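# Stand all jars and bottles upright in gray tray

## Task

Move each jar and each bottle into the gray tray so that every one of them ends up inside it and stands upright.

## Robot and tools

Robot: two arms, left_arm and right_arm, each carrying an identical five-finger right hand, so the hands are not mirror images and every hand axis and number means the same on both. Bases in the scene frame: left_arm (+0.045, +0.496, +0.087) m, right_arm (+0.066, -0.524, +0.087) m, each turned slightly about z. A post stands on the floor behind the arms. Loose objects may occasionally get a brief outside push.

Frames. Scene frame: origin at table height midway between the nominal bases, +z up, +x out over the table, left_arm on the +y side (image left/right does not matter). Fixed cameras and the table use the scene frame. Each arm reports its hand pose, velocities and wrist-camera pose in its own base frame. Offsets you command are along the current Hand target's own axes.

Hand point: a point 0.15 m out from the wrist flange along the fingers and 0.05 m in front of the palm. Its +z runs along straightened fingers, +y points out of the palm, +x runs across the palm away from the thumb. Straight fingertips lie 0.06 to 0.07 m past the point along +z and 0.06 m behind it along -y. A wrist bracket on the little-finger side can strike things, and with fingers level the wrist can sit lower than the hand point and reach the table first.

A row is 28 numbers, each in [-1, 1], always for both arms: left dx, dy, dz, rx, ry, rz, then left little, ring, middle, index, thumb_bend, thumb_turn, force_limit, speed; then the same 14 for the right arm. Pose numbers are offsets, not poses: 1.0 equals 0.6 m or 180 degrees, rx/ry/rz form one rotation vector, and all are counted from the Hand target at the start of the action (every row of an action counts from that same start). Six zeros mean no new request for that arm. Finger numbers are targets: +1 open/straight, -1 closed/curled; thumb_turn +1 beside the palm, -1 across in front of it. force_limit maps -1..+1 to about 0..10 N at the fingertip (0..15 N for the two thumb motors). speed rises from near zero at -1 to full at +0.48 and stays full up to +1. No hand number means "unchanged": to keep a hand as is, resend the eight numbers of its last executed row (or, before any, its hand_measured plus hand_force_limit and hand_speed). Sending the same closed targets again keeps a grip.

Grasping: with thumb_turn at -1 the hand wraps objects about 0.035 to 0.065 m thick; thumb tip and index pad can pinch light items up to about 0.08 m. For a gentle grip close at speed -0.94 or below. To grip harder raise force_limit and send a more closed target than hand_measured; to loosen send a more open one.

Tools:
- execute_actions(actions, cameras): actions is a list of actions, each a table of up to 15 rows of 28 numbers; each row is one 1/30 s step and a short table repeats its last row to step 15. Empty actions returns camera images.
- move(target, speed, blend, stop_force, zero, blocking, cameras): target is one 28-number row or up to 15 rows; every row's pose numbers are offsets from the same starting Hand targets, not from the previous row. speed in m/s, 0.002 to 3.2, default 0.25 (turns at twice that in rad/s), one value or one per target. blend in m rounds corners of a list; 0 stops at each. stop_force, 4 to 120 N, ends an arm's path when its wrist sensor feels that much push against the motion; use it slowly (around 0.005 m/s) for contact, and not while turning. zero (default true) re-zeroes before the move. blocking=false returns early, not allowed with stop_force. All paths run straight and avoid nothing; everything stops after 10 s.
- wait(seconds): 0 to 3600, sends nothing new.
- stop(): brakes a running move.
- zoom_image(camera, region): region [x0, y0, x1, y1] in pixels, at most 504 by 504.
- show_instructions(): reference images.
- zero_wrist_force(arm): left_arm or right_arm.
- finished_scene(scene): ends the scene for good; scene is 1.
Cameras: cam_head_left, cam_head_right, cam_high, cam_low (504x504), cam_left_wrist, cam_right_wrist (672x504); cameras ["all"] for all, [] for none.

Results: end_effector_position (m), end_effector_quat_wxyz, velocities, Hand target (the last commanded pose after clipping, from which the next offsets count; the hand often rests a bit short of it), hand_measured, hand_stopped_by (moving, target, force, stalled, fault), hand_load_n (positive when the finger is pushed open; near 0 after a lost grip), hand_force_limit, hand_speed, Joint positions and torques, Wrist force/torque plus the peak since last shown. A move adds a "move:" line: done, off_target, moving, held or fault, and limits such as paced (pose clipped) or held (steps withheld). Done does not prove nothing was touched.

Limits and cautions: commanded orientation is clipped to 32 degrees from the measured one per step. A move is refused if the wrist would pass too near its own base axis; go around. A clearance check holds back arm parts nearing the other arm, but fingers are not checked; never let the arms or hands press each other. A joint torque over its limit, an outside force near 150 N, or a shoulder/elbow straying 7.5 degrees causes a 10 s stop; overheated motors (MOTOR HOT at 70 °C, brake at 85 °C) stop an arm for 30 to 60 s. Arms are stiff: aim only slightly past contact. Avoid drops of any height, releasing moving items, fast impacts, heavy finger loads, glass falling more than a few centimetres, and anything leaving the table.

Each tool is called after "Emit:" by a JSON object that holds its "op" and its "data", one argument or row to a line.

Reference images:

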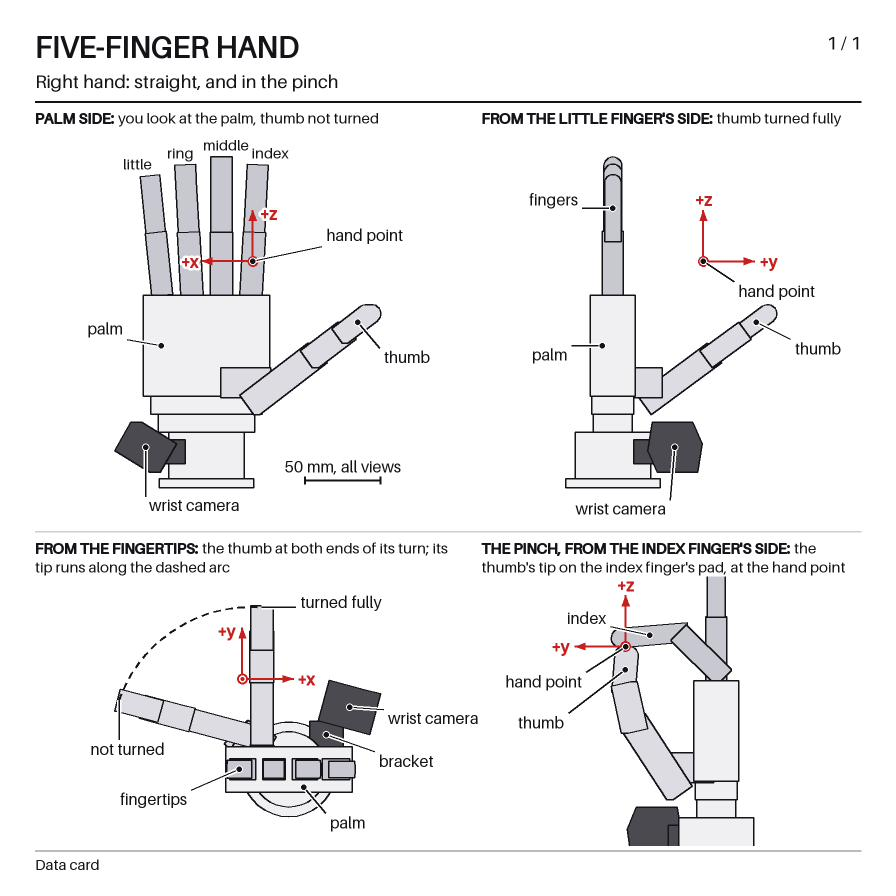

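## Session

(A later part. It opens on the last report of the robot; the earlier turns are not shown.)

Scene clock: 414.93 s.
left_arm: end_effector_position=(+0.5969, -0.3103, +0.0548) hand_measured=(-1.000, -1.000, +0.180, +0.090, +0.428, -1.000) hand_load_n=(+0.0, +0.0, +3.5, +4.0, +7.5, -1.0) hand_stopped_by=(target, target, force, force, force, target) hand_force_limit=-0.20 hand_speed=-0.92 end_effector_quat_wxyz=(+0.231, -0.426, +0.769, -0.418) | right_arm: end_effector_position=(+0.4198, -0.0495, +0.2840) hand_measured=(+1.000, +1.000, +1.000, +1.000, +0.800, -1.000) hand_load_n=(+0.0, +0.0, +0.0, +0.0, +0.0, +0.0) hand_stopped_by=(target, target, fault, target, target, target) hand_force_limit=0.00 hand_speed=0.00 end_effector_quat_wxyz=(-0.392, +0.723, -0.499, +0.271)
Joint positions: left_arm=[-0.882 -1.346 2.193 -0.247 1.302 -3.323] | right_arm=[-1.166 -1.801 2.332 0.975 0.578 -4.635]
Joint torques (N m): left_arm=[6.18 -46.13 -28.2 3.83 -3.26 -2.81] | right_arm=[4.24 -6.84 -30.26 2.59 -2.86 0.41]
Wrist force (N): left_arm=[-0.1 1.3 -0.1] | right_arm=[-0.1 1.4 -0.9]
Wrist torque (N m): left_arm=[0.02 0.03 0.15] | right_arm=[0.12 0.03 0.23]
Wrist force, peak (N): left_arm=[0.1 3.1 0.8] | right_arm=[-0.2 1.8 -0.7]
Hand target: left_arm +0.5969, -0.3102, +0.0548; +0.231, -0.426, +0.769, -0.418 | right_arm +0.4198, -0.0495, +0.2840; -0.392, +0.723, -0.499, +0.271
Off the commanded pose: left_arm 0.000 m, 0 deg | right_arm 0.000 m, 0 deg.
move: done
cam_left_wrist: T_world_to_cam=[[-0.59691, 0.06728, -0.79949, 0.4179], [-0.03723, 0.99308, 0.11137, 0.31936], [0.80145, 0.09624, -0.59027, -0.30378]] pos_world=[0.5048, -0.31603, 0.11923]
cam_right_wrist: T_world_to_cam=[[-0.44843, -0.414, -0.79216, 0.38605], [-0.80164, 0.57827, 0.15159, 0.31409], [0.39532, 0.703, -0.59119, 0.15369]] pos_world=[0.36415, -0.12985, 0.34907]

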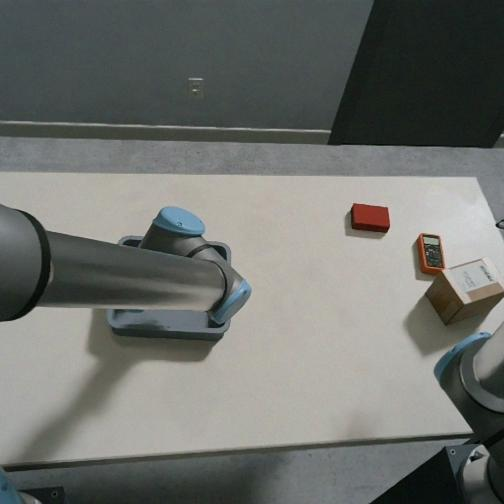

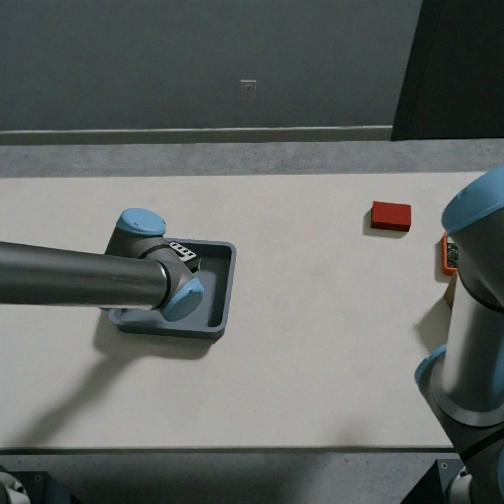

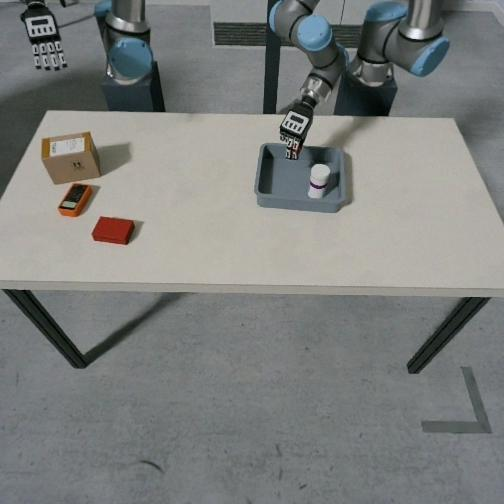

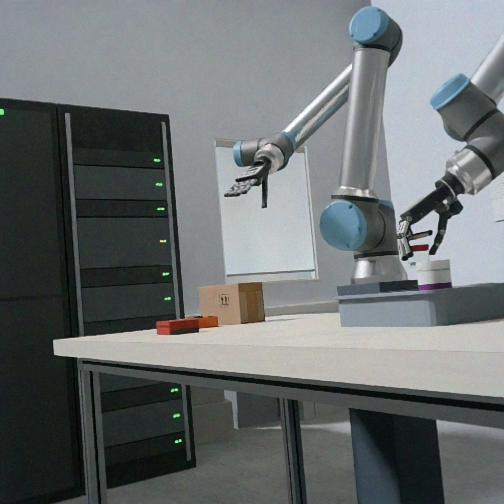

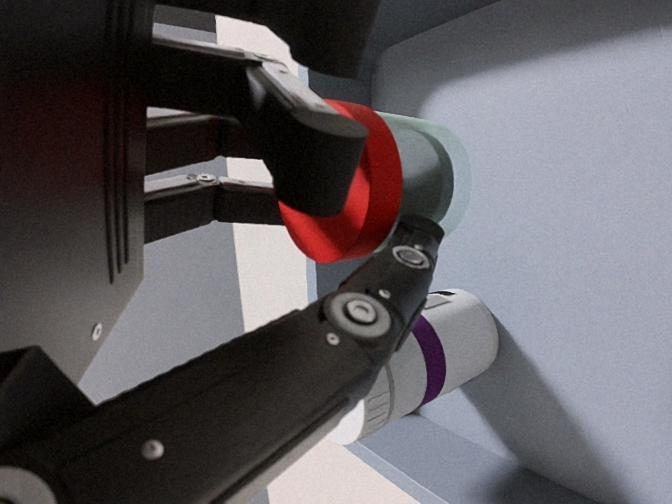

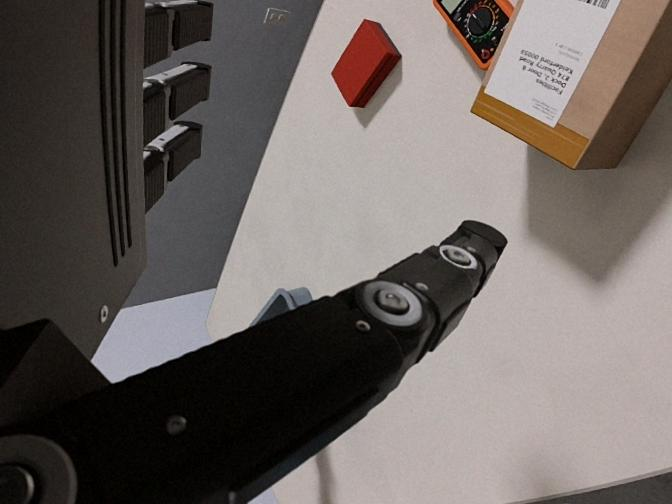

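Emit:
{"op": "move", "data": {
  "target": [0,0.1228,0.0798,0,0,0,-1,-1,0.05,0.03,0.42,-1,-0.2,-0.92,0,0,0,0,0,0,1,1,1,1,0.8,-1,0,0],
  "speed": 0.1,
  "stop_force": 15
}}

Emit:
{"op": "move", "data": {
  "target": [0,0.028,0.0182,0,0,0,-1,-1,0.05,0.03,0.42,-1,-0.2,-0.92,0,0,0,0,0,0,1,1,1,1,0.8,-1,0,0],
  "speed": 0.01,
  "stop_force": 4,
  "cameras": ["cam_left_wrist","cam_low","cam_high"]
}}

Emit:
{"op": "zoom_image", "data": {
  "camera": "cam_high",
  "region": [240, 110, 360, 230]
}}

Scene clock: 426.87 s.
left_arm: end_effector_position=(+0.5968, -0.3103, -0.0331) hand_measured=(-1.000, -1.000, +0.180, +0.090, +0.428, -1.000) hand_load_n=(+0.0, +0.0, +3.5, +4.0, +7.5, -0.5) hand_stopped_by=(target, target, force, force, force, target) hand_force_limit=-0.20 hand_speed=-0.92 end_effector_quat_wxyz=(+0.231, -0.426, +0.769, -0.418) | right_arm: end_effector_position=(+0.4198, -0.0495, +0.2840) hand_measured=(+1.000, +1.000, +1.000, +1.000, +0.800, -1.000) hand_load_n=(+0.0, +0.0, +0.0, +0.0, +0.0, +0.0) hand_stopped_by=(target, target, fault, target, target, target) hand_force_limit=0.00 hand_speed=0.00 end_effector_quat_wxyz=(-0.392, +0.723, -0.499, +0.271)
Joint positions: left_arm=[-0.883 -1.202 2.233 -0.43 1.301 -3.324] | right_arm=[-1.166 -1.801 2.332 0.975 0.578 -4.635]
Joint torques (N m): left_arm=[5.57 -46.17 -29.66 -0.21 -1.08 1.82] | right_arm=[4.35 -5.14 -29.55 2.24 -2.99 0.14]
Wrist force (N): left_arm=[-0.3 1.2 0.1] | right_arm=[-0.3 1.3 -0.8]
Wrist torque (N m): left_arm=[-0.01 0.07 0.12] | right_arm=[0.09 0.05 0.22]
Wrist force, peak (N): left_arm=[0.0 1.9 0.5] | right_arm=[-0.3 1.8 -0.9]
Hand target: left_arm +0.5969, -0.3103, -0.0331; +0.231, -0.426, +0.769, -0.418 | right_arm +0.4198, -0.0495, +0.2840; -0.392, +0.723, -0.499, +0.271
Off the commanded pose: left_arm 0.000 m, 0 deg | right_arm 0.000 m, 0 deg.
move: done

Scene clock: 430.00 s.
left_arm: end_effector_position=(+0.5969, -0.3103, -0.0485) hand_measured=(-1.000, -1.000, +0.180, +0.090, +0.428, -1.000) hand_load_n=(+0.5, +0.0, +3.0, +4.0, +7.5, -1.0) hand_stopped_by=(target, target, force, force, force, target) hand_force_limit=-0.20 hand_speed=-0.92 end_effector_quat_wxyz=(+0.231, -0.426, +0.769, -0.418) | right_arm: end_effector_position=(+0.4198, -0.0495, +0.2840) hand_measured=(+1.000, +1.000, +1.000, +1.000, +0.800, -1.000) hand_load_n=(-0.5, +0.0, +0.0, -0.5, +0.0, +0.0) hand_stopped_by=(target, target, fault, target, target, target) hand_force_limit=0.00 hand_speed=0.00 end_effector_quat_wxyz=(-0.392, +0.723, -0.499, +0.271)
Joint positions: left_arm=[-0.883 -1.174 2.237 -0.462 1.301 -3.324] | right_arm=[-1.166 -1.801 2.332 0.975 0.578 -4.635]
Joint torques (N m): left_arm=[-0.81 -67.71 -27.9 3.72 -0.11 -0.54] | right_arm=[4.19 -6.15 -30.37 2.37 -3.06 0.38]
Wrist force (N): left_arm=[-0.1 0.9 -0.2] | right_arm=[-0.2 1.2 -0.7]
Wrist torque (N m): left_arm=[-0.03 0.04 0.13] | right_arm=[0.08 0.04 0.22]
Wrist force, peak (N): left_arm=[-2.1 -3.9 -4.4] | right_arm=[-0.3 1.8 -0.6]
Hand target: left_arm +0.5969, -0.3103, -0.0485; +0.231, -0.426, +0.769, -0.418 (not the last commanded pose) | right_arm +0.4198, -0.0495, +0.2840; -0.392, +0.723, -0.499, +0.271
Off the commanded pose: left_arm 0.005 m, 0 deg | right_arm 0.000 m, 0 deg.
move: contact (left_arm)
cam_left_wrist: T_world_to_cam=[[-0.59696, 0.06729, -0.79944, 0.33542], [-0.0373, 0.99307, 0.11144, 0.33088], [0.8014, 0.09634, -0.59032, -0.36464]] pos_world=[0.5048, -0.31603, 0.01603]
Images, in order (width x height): cam_high 504x504, cam_low 504x504, cam_left_wrist 672x504.

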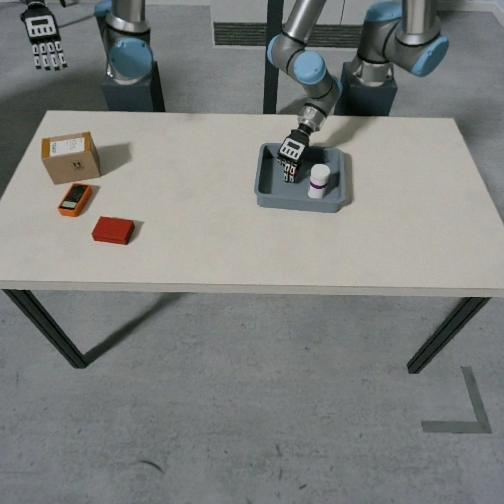

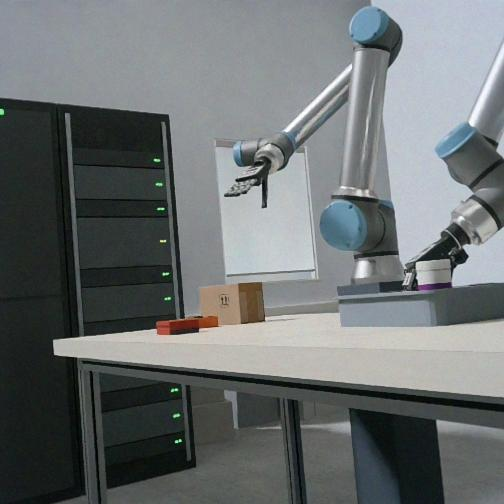

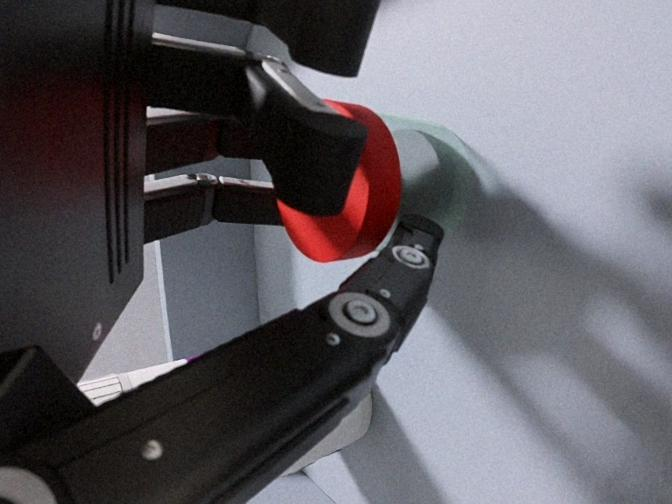

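Scaled by 4.200.

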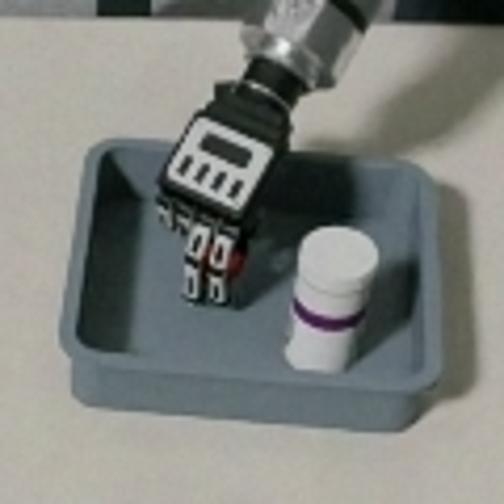

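Emit:
{"op": "move", "data": {
  "target": [0,0.0035,0.0023,0,0,0,-1,-1,0.05,0.03,0.42,-1,-0.2,-0.92,0,0,0,0,0,0,1,1,1,1,0.8,-1,0,0],
  "speed": 0.005,
  "stop_force": 4
}}

Scene clock: 433.77 s.
left_arm: end_effector_position=(+0.5969, -0.3104, -0.0488) hand_measured=(-1.000, -1.000, +0.180, +0.090, +0.428, -1.000) hand_load_n=(+0.0, +0.0, +3.5, +4.0, +7.5, -1.0) hand_stopped_by=(target, target, force, force, force, target) hand_force_limit=-0.20 hand_speed=-0.92 end_effector_quat_wxyz=(+0.231, -0.426, +0.769, -0.418) | right_arm: end_effector_position=(+0.4198, -0.0495, +0.2840) hand_measured=(+1.000, +1.000, +1.000, +1.000, +0.800, -1.000) hand_load_n=(+0.0, -0.5, +0.0, +0.0, +0.0, +0.0) hand_stopped_by=(target, target, fault, target, target, target) hand_force_limit=0.00 hand_speed=0.00 end_effector_quat_wxyz=(-0.392, +0.723, -0.499, +0.271)
Joint positions: left_arm=[-0.883 -1.173 2.237 -0.463 1.301 -3.324] | right_arm=[-1.166 -1.801 2.332 0.975 0.578 -4.635]
Joint torques (N m): left_arm=[3.7 -65.59 -20.03 3.8 -0.37 -0.73] | right_arm=[3.35 -6.11 -29.95 2.42 -3.1 0.2]
Wrist force (N): left_arm=[-0.1 0.3 -0.4] | right_arm=[-0.4 1.4 -0.8]
Wrist torque (N m): left_arm=[0.00 0.04 0.12] | right_arm=[0.10 0.07 0.21]
Wrist force, peak (N): left_arm=[-2.0 -4.4 -5.8] | right_arm=[-0.1 1.7 -0.9]
Hand target: left_arm +0.5969, -0.3104, -0.0488; +0.231, -0.426, +0.769, -0.418 (not the last commanded pose) | right_arm +0.4198, -0.0495, +0.2840; -0.392, +0.723, -0.499, +0.271
Off the commanded pose: left_arm 0.002 m, 0 deg | right_arm 0.000 m, 0 deg.
move: contact (left_arm)

Emit:
{"op": "move", "data": {
  "target": [0,0,0,0,0,0,-1,-1,0.26,0.2,0.48,-1,-0.2,-0.9,0,0,0,0,0,0,1,1,1,1,0.8,-1,0,0]
}}

Emit:
{"op": "move", "data": {
  "target": [0,0,0,0,0,0,-1,-1,0.6,0.6,0.8,-1,-0.2,-0.5,0,0,0,0,0,0,1,1,1,1,0.8,-1,0,0],
  "cameras": ["cam_left_wrist","cam_low","cam_high"]
}}

Emit:
{"op": "zoom_image", "data": {
  "camera": "cam_high",
  "region": [240, 110, 360, 230]
}}

Scene clock: 438.57 s.
left_arm: end_effector_position=(+0.5969, -0.3104, -0.0488) hand_measured=(-1.000, -1.000, +0.260, +0.200, +0.480, -1.000) hand_load_n=(+0.5, +0.0, +0.0, +0.0, +0.5, +0.0) hand_stopped_by=(target, target, target, target, target, target) hand_force_limit=-0.20 hand_speed=-0.90 end_effector_quat_wxyz=(+0.231, -0.426, +0.769, -0.418) | right_arm: end_effector_position=(+0.4198, -0.0495, +0.2840) hand_measured=(+1.000, +1.000, +1.000, +1.000, +0.800, -1.000) hand_load_n=(+0.0, +0.0, +0.0, -0.5, +0.0, +0.0) hand_stopped_by=(target, target, fault, target, target, target) hand_force_limit=0.00 hand_speed=0.00 end_effector_quat_wxyz=(-0.392, +0.723, -0.499, +0.271)
Joint positions: left_arm=[-0.883 -1.173 2.237 -0.463 1.301 -3.324] | right_arm=[-1.166 -1.801 2.332 0.975 0.578 -4.635]
Joint torques (N m): left_arm=[5.11 -66.63 -7.88 3.12 -0.23 -0.95] | right_arm=[5.17 -5.3 -30.16 2.24 -3.24 -0.04]
Wrist force (N): left_arm=[0.0 0.2 -0.8] | right_arm=[-0.4 1.5 -0.4]
Wrist torque (N m): left_arm=[-0.04 0.03 0.12] | right_arm=[0.09 0.06 0.22]
Wrist force, peak (N): left_arm=[-0.1 0.5 -1.0] | right_arm=[-0.1 1.7 -1.0]
Hand target: left_arm +0.5969, -0.3104, -0.0488; +0.231, -0.426, +0.769, -0.418 | right_arm +0.4198, -0.0495, +0.2840; -0.392, +0.723, -0.499, +0.271
Off the commanded pose: left_arm 0.000 m, 0 deg | right_arm 0.000 m, 0 deg.
move: done

Scene clock: 439.30 s.
left_arm: end_effector_position=(+0.5969, -0.3104, -0.0488) hand_measured=(-1.000, -1.000, +0.600, +0.600, +0.800, -1.000) hand_load_n=(+0.5, +0.0, +0.0, +0.0, +0.0, +0.0) hand_stopped_by=(target, target, target, target, target, target) hand_force_limit=-0.20 hand_speed=-0.50 end_effector_quat_wxyz=(+0.231, -0.426, +0.769, -0.418) | right_arm: end_effector_position=(+0.4198, -0.0495, +0.2840) hand_measured=(+1.000, +1.000, +1.000, +1.000, +0.800, -1.000) hand_load_n=(+0.0, +0.0, +0.0, +0.0, +0.0, +0.0) hand_stopped_by=(target, target, fault, target, target, target) hand_force_limit=0.00 hand_speed=0.00 end_effector_quat_wxyz=(-0.392, +0.723, -0.499, +0.271)
Joint positions: left_arm=[-0.883 -1.173 2.237 -0.463 1.301 -3.324] | right_arm=[-1.166 -1.801 2.332 0.975 0.578 -4.635]
Joint torques (N m): left_arm=[5.57 -64.6 -5.27 3.12 -0.37 -1.21] | right_arm=[6.28 -4.91 -30.02 2.5 -3.19 0.19]
Wrist force (N): left_arm=[-0.1 -0.1 -0.9] | right_arm=[-0.4 1.4 -0.7]
Wrist torque (N m): left_arm=[-0.06 0.06 0.10] | right_arm=[0.10 0.07 0.21]
Wrist force, peak (N): left_arm=[-0.1 -0.1 -0.9] | right_arm=[-0.4 1.8 -0.4]
Hand target: left_arm +0.5969, -0.3104, -0.0488; +0.231, -0.426, +0.769, -0.418 | right_arm +0.4198, -0.0495, +0.2840; -0.392, +0.723, -0.499, +0.271
Off the commanded pose: left_arm 0.000 m, 0 deg | right_arm 0.000 m, 0 deg.
move: done
cam_left_wrist: T_world_to_cam=[[-0.59691, 0.06722, -0.79949, 0.33514], [-0.03734, 0.99308, 0.11138, 0.33104], [0.80144, 0.09633, -0.59027, -0.36483]] pos_world=[0.5048, -0.31613, 0.01573]
Images, in order (width x height): cam_high 504x504, cam_low 504x504, cam_left_wrist 672x504.

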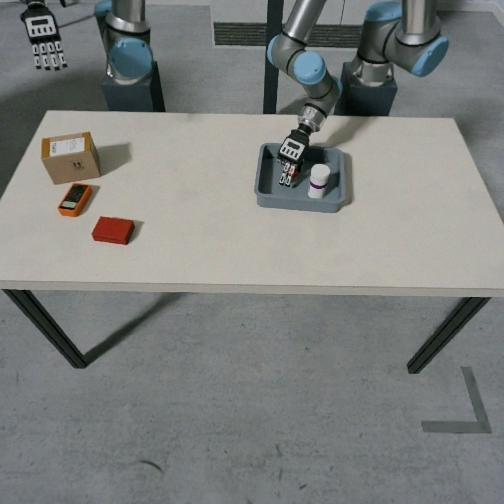

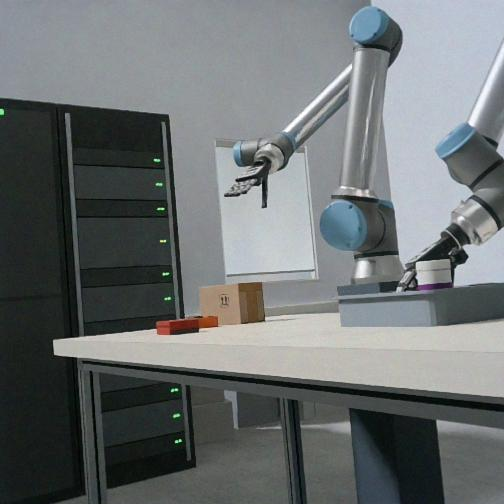

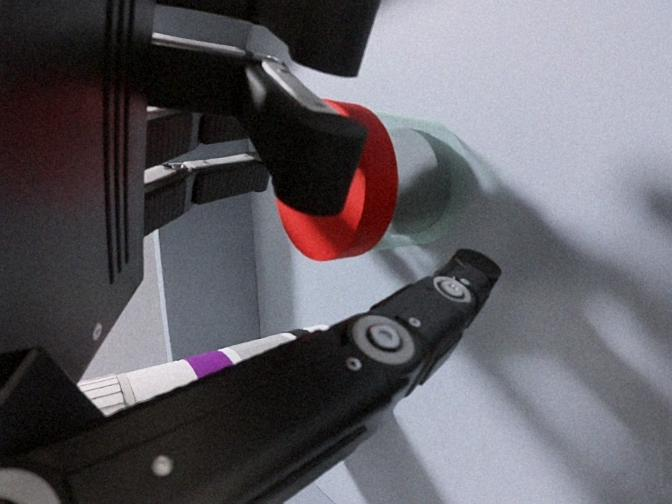

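Scaled by 4.200.

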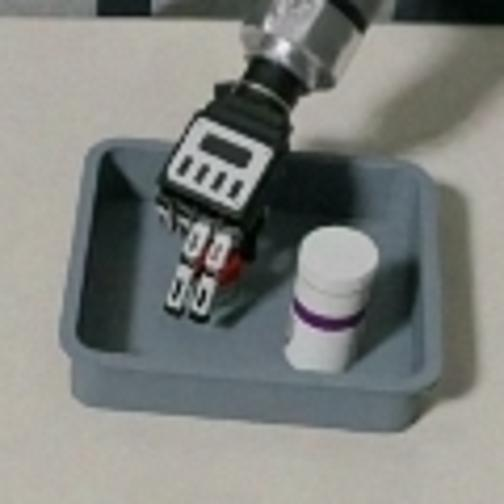

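Retract straight up, then back toward the left base.

Emit:
{"op": "move", "data": {
  "target": [
    [0,-0.28,-0.182,0,0,0,-1,-1,0.6,0.6,0.8,-1,-0.2,-0.5,0,0,0,0,0,0,1,1,1,1,0.8,-1,0,0],
    [-0.36,-0.28,-0.35,0,0,0,-1,-1,0.6,0.6,0.8,-1,-0.2,-0.5,0,0,0,0,0,0,1,1,1,1,0.8,-1,0,0]
  ],
  "speed": [0.12,0.3],
  "blend": [0.02,0],
  "cameras": ["all"]
}}

Emit:
{"op": "zoom_image", "data": {
  "camera": "cam_high",
  "region": [240, 110, 360, 230]
}}

Emit:
{"op": "zoom_image", "data": {
  "camera": "cam_head_right",
  "region": [90, 220, 250, 350]
}}

Scene clock: 446.43 s.
left_arm: end_effector_position=(+0.6400, -0.0821, +0.2062) hand_measured=(-1.000, -1.000, +0.600, +0.600, +0.800, -1.000) hand_load_n=(+0.0, +0.0, +0.0, +0.0, +0.0, +0.0) hand_stopped_by=(target, target, target, target, target, target) hand_force_limit=-0.20 hand_speed=-0.50 end_effector_quat_wxyz=(+0.231, -0.426, +0.769, -0.418) | right_arm: end_effector_position=(+0.4198, -0.0495, +0.2840) hand_measured=(+1.000, +1.000, +1.000, +1.000, +0.800, -1.000) hand_load_n=(+0.0, +0.0, +0.0, +0.0, +0.0, +0.0) hand_stopped_by=(target, target, fault, target, target, target) hand_force_limit=0.00 hand_speed=0.00 end_effector_quat_wxyz=(-0.392, +0.723, -0.499, +0.271)
Joint positions: left_arm=[-0.401 -1.568 2.103 0.048 1.704 -3.056] | right_arm=[-1.166 -1.801 2.332 0.975 0.578 -4.635]
Joint torques (N m): left_arm=[10.41 -47.64 -19.69 -1.75 1.89 0.98] | right_arm=[4.95 -7.08 -30.63 2.05 -3.1 0.16]
Wrist force (N): left_arm=[-0.3 0.3 -0.7] | right_arm=[-0.3 1.6 -0.8]
Wrist torque (N m): left_arm=[-0.01 0.09 0.12] | right_arm=[0.14 0.06 0.22]
Wrist force, peak (N): left_arm=[-3.1 0.4 -2.0] | right_arm=[-0.4 1.8 -0.9]
Hand target: left_arm +0.6399, -0.0821, +0.2062; +0.231, -0.426, +0.769, -0.418 | right_arm +0.4198, -0.0495, +0.2840; -0.392, +0.723, -0.499, +0.271
Off the commanded pose: left_arm 0.000 m, 0 deg | right_arm 0.000 m, 0 deg.
move: done
cam_left_wrist: T_world_to_cam=[[-0.59697, 0.06717, -0.79945, 0.54933], [-0.03753, 0.99306, 0.11146, 0.07762], [0.80139, 0.09654, -0.5903, -0.27085]] pos_world=[0.5479, -0.08783, 0.27063]
cam_right_wrist: T_world_to_cam=[[-0.44843, -0.414, -0.79216, 0.38605], [-0.80164, 0.57827, 0.15159, 0.31409], [0.39532, 0.703, -0.59119, 0.15369]] pos_world=[0.36415, -0.12985, 0.34907]

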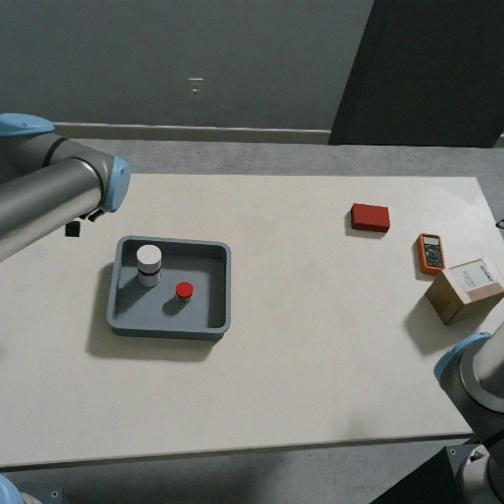

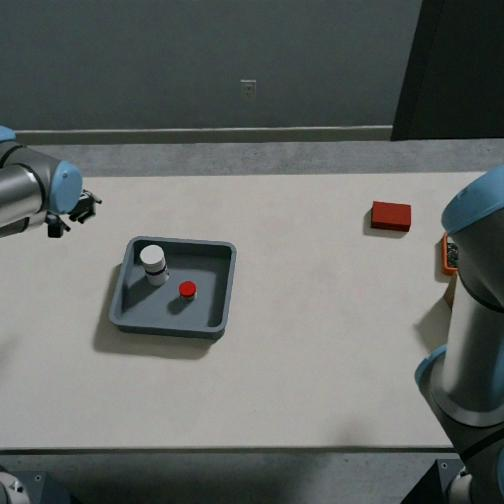

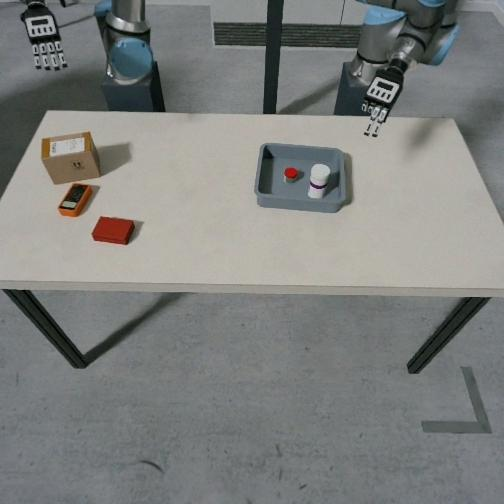

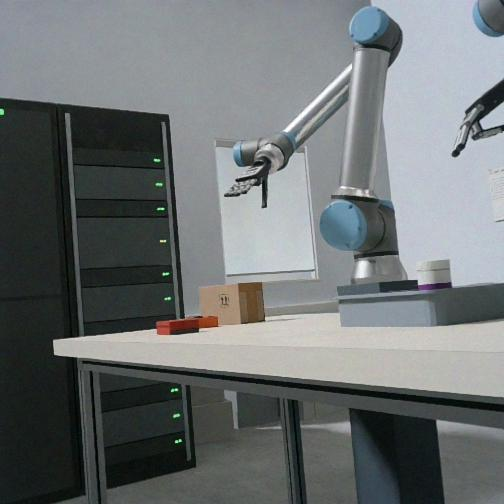

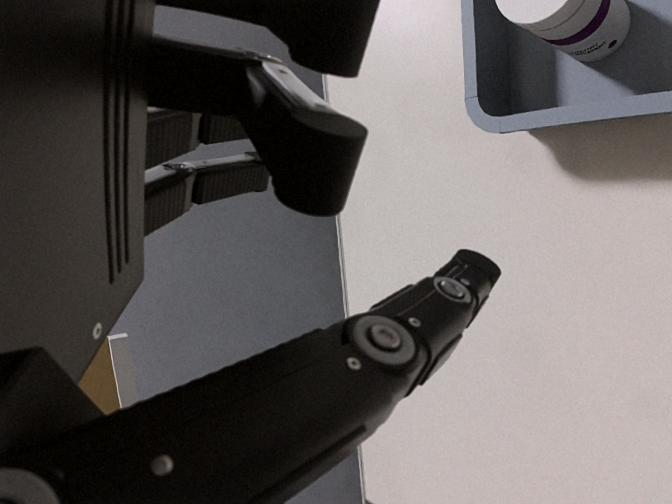

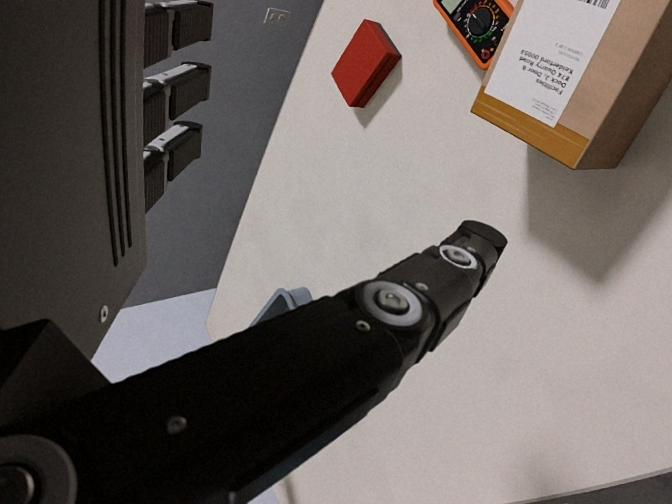

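Scaled by 4.200.

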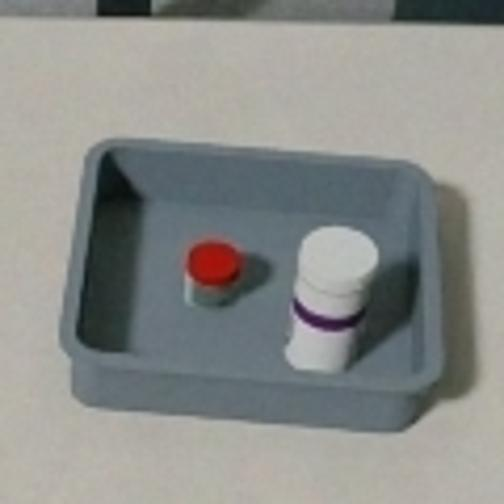

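Scaled by 3.150.

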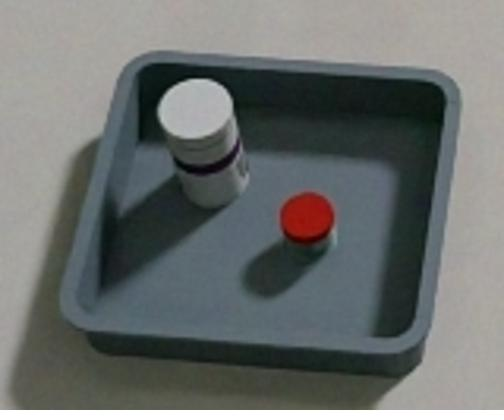

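Emit:
{"op": "finished_scene", "data": {

}}

The scene is finished: the task was done.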